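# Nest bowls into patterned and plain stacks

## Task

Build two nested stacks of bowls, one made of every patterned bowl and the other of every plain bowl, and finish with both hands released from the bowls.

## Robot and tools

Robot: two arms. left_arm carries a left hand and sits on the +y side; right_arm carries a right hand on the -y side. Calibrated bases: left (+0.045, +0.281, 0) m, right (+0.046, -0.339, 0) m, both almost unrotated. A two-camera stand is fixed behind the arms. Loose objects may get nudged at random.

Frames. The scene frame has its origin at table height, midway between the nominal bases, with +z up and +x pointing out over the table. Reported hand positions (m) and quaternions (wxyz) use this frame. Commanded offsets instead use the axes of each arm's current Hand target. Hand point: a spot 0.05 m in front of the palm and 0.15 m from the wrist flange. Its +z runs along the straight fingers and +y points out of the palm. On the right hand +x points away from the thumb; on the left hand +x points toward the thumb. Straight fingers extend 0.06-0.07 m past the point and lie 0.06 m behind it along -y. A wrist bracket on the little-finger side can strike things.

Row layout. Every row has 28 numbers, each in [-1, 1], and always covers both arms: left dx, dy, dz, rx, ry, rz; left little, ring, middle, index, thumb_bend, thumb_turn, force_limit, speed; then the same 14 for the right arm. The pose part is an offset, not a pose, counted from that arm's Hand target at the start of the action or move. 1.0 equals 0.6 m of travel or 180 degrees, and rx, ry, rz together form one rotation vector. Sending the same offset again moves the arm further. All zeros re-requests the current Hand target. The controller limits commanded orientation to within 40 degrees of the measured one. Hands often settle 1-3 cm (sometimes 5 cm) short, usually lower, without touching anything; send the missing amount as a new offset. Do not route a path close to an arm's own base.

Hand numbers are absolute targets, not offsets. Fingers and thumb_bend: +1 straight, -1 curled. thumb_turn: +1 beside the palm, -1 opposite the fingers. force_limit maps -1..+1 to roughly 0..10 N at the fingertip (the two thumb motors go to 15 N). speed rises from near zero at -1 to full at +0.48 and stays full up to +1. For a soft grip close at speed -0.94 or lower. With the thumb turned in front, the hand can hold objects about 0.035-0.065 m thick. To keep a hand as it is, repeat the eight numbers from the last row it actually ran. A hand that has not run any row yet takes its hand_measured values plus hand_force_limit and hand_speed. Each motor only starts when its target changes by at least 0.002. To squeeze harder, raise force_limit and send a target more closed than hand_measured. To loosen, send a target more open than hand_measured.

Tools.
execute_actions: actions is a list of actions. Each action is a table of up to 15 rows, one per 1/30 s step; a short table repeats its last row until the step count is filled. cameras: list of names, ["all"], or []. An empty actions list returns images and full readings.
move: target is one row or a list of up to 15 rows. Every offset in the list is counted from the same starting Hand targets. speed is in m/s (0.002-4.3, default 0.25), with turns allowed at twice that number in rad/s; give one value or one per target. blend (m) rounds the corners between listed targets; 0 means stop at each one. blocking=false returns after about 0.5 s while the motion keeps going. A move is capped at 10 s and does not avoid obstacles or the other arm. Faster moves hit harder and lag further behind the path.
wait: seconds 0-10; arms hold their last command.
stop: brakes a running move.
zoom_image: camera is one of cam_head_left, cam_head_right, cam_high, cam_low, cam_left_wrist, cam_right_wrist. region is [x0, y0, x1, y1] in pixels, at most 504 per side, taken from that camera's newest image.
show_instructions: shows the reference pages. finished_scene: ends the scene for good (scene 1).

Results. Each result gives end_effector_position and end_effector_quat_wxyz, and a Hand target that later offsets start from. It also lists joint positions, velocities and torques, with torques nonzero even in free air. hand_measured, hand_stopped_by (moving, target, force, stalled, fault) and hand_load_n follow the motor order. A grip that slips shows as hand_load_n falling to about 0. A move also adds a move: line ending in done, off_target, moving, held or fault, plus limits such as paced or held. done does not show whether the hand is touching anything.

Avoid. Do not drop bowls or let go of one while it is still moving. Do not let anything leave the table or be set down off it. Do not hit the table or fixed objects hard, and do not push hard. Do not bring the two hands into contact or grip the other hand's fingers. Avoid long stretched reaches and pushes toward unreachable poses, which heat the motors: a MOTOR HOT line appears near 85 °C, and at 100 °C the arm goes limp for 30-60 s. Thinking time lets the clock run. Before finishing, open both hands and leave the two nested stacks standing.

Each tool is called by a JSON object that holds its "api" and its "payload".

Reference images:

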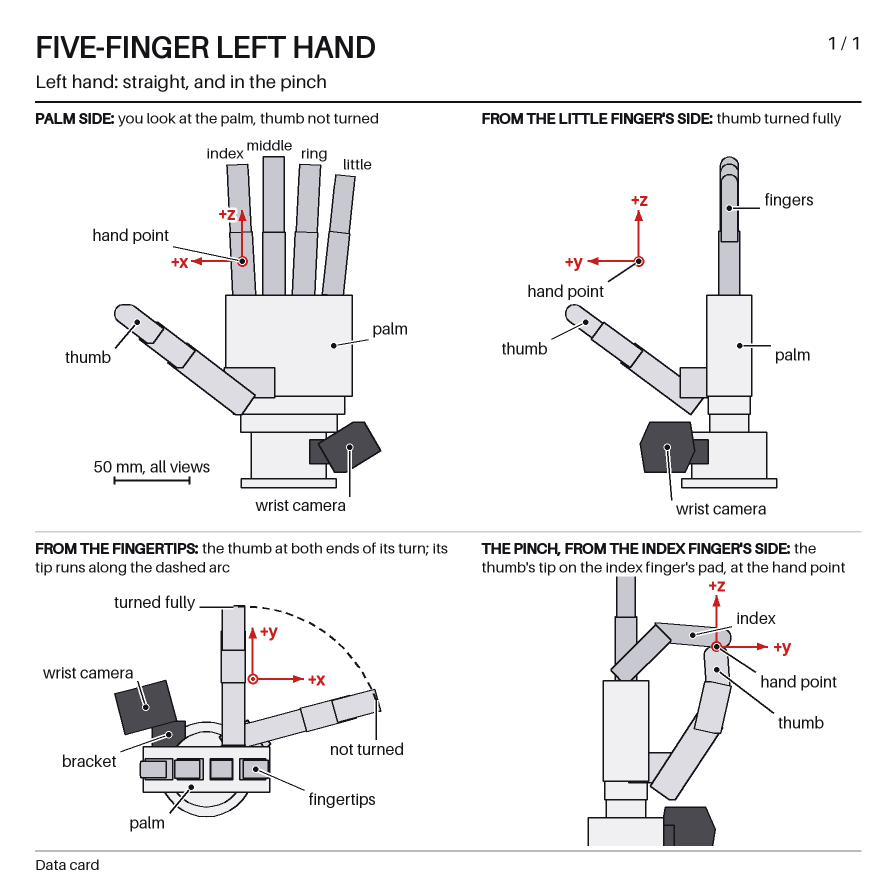

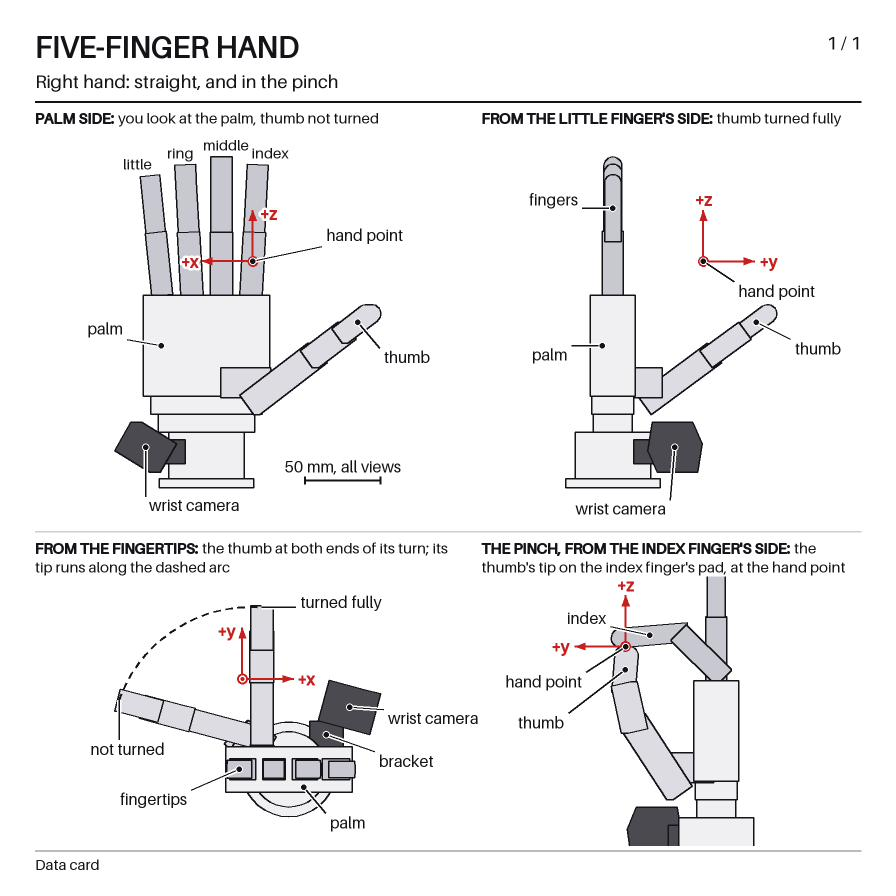

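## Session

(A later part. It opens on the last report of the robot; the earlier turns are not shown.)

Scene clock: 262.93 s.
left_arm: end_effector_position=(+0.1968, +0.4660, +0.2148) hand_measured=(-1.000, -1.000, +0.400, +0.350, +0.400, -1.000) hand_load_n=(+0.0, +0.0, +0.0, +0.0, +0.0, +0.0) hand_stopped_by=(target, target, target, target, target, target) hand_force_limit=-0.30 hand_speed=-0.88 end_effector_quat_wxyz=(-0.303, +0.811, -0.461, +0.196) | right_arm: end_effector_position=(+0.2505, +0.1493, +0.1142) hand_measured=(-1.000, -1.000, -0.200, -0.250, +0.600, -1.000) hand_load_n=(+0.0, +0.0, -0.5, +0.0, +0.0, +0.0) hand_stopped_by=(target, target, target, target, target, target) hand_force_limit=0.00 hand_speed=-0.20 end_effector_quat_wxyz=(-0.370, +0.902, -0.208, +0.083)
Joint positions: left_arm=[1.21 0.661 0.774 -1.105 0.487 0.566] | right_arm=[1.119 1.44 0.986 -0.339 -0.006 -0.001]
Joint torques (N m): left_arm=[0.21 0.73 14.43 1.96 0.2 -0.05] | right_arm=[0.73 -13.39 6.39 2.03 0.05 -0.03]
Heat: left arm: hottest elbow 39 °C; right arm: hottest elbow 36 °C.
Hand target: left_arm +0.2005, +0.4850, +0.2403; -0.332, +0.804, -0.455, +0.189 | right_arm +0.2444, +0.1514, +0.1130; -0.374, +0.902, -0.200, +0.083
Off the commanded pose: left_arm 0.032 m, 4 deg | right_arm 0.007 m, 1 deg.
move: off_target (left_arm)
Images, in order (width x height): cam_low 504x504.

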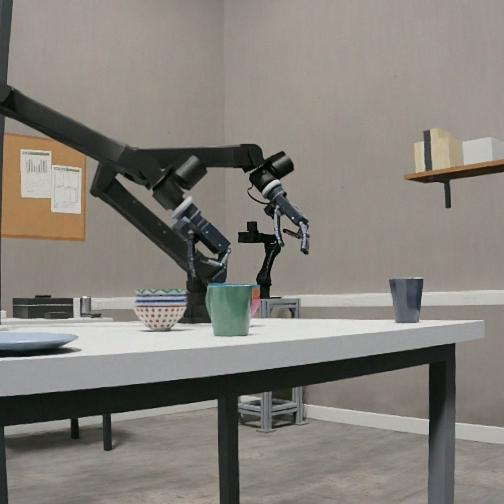

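{"api": "move", "payload": {"target": [0,0,0,0,0,0,-1,-1,0.4,0.35,0.4,-1,-0.3,-0.88,0,-0.12,-0.12,0,0,0,-1,-1,-0.2,-0.25,0.6,-1,0.0,-0.2], "speed": 0.1, "cameras": ["cam_low","cam_head_left","cam_high"]}}

{"api": "zoom_image", "payload": {"camera": "cam_low", "region": [180, 230, 280, 330]}}

{"api": "zoom_image", "payload": {"camera": "cam_head_left", "region": [100, 320, 190, 410]}}

{"api": "zoom_image", "payload": {"camera": "cam_high", "region": [250, 130, 340, 220]}}

Scene clock: 265.10 s.
left_arm: end_effector_position=(+0.1968, +0.4660, +0.2148) hand_measured=(-1.000, -1.000, +0.400, +0.350, +0.400, -1.000) hand_load_n=(+0.0, +0.0, +0.0, +0.0, +0.0, +0.0) hand_stopped_by=(target, target, target, target, target, target) hand_force_limit=-0.30 hand_speed=-0.88 end_effector_quat_wxyz=(-0.303, +0.811, -0.461, +0.196) | right_arm: end_effector_position=(+0.2426, +0.1333, +0.1793) hand_measured=(-1.000, -1.000, -0.200, -0.250, +0.600, -1.000) hand_load_n=(+0.0, +0.0, +0.0, +0.0, +0.0, +0.5) hand_stopped_by=(target, target, target, target, target, target) hand_force_limit=0.00 hand_speed=-0.20 end_effector_quat_wxyz=(-0.345, +0.912, -0.210, +0.077)
Joint positions: left_arm=[1.21 0.661 0.774 -1.105 0.487 0.566] | right_arm=[1.119 1.359 1.108 -0.599 -0.006 -0.001]
Joint torques (N m): left_arm=[0.26 0.67 14.49 2.03 0.2 -0.05] | right_arm=[0.67 -13.68 11.36 1.2 0.04 -0.02]
Heat: left arm: hottest elbow 39 °C; right arm: hottest elbow 36 °C.
Hand target: left_arm +0.2005, +0.4850, +0.2403; -0.332, +0.804, -0.455, +0.189 | right_arm +0.2444, +0.1513, +0.2146; -0.374, +0.902, -0.200, +0.083
Off the commanded pose: left_arm 0.032 m, 4 deg | right_arm 0.040 m, 4 deg.
move: off_target (left_arm, right_arm)
Images, in order (width x height): cam_head_left 504x504, cam_high 504x504, cam_low 504x504.

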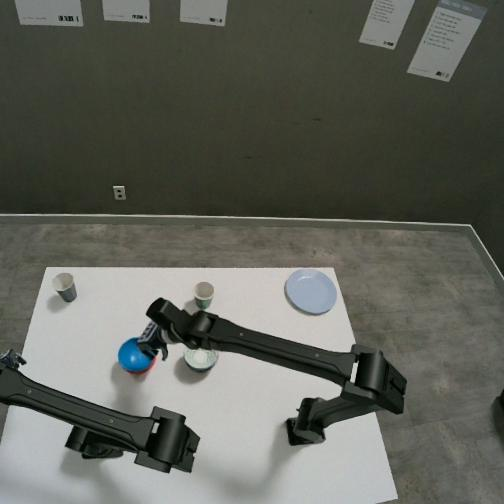

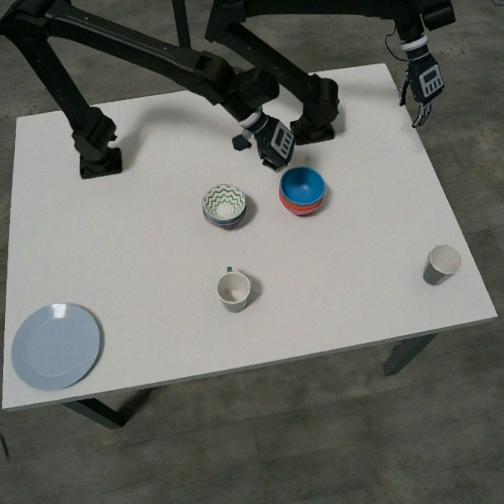

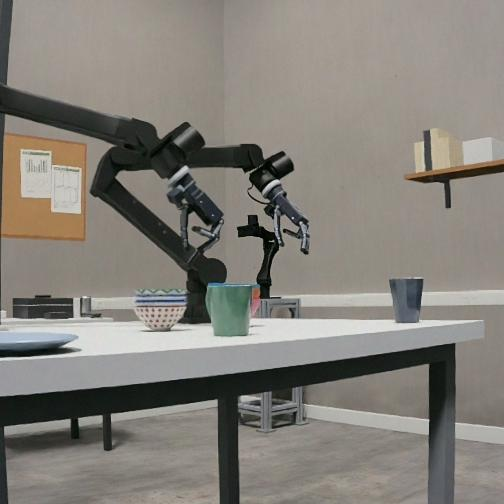

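Scaled by 5.040 from the camera's 504x504 image, which has a finer 720x720 frame.

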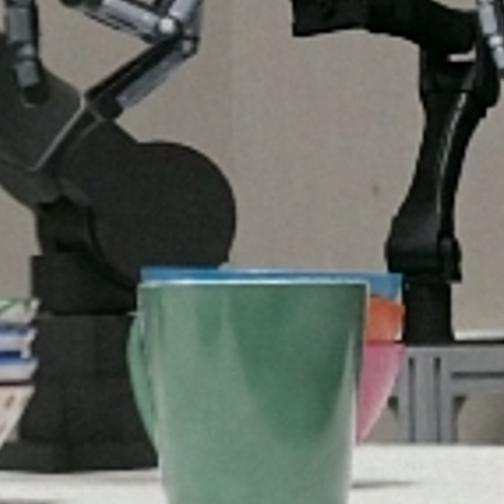

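Scaled by 5.600 from the camera's 504x504 image, which has a finer 720x720 frame.

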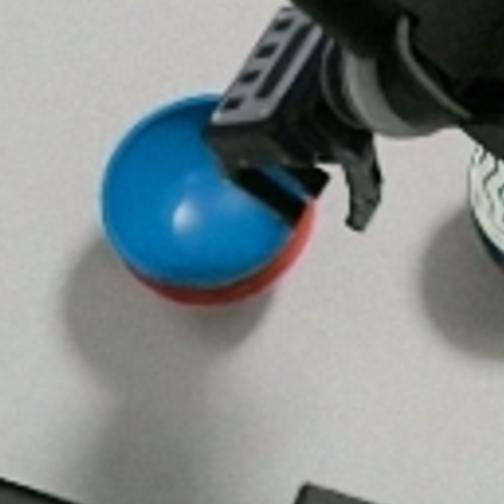

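Scaled by 5.600 from the camera's 504x504 image, which has a finer 720x720 frame.

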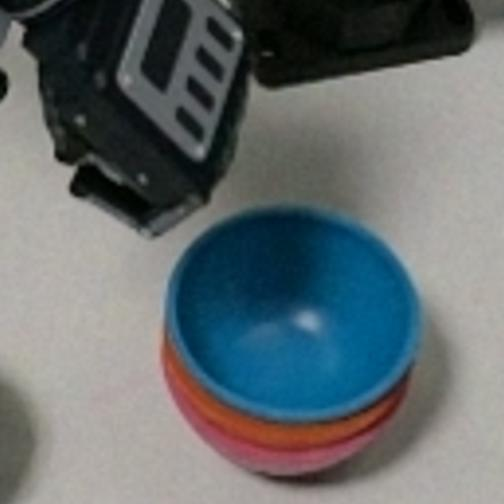

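{"api": "zoom_image", "payload": {"camera": "cam_low", "region": [120, 260, 220, 340]}}

{"api": "zoom_image", "payload": {"camera": "cam_high", "region": [180, 140, 340, 250]}}

Scaled by 5.040 from the camera's 504x504 image, which has a finer 720x720 frame.

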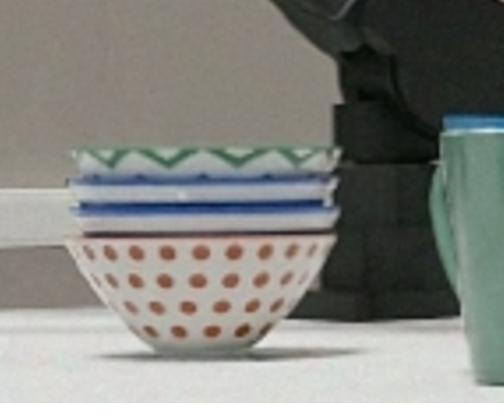

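Scaled by 3.150 from the camera's 504x504 image, which has a finer 720x720 frame.

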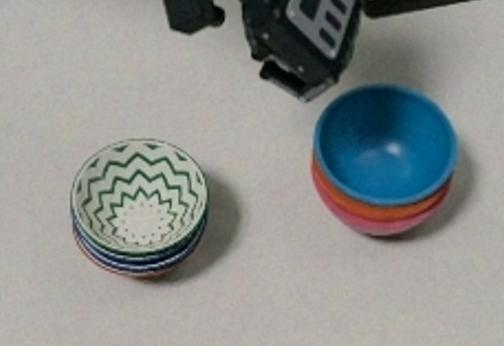

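{"api": "finished_scene", "payload": {"scene": 1}}

The scene is finished: the task was done.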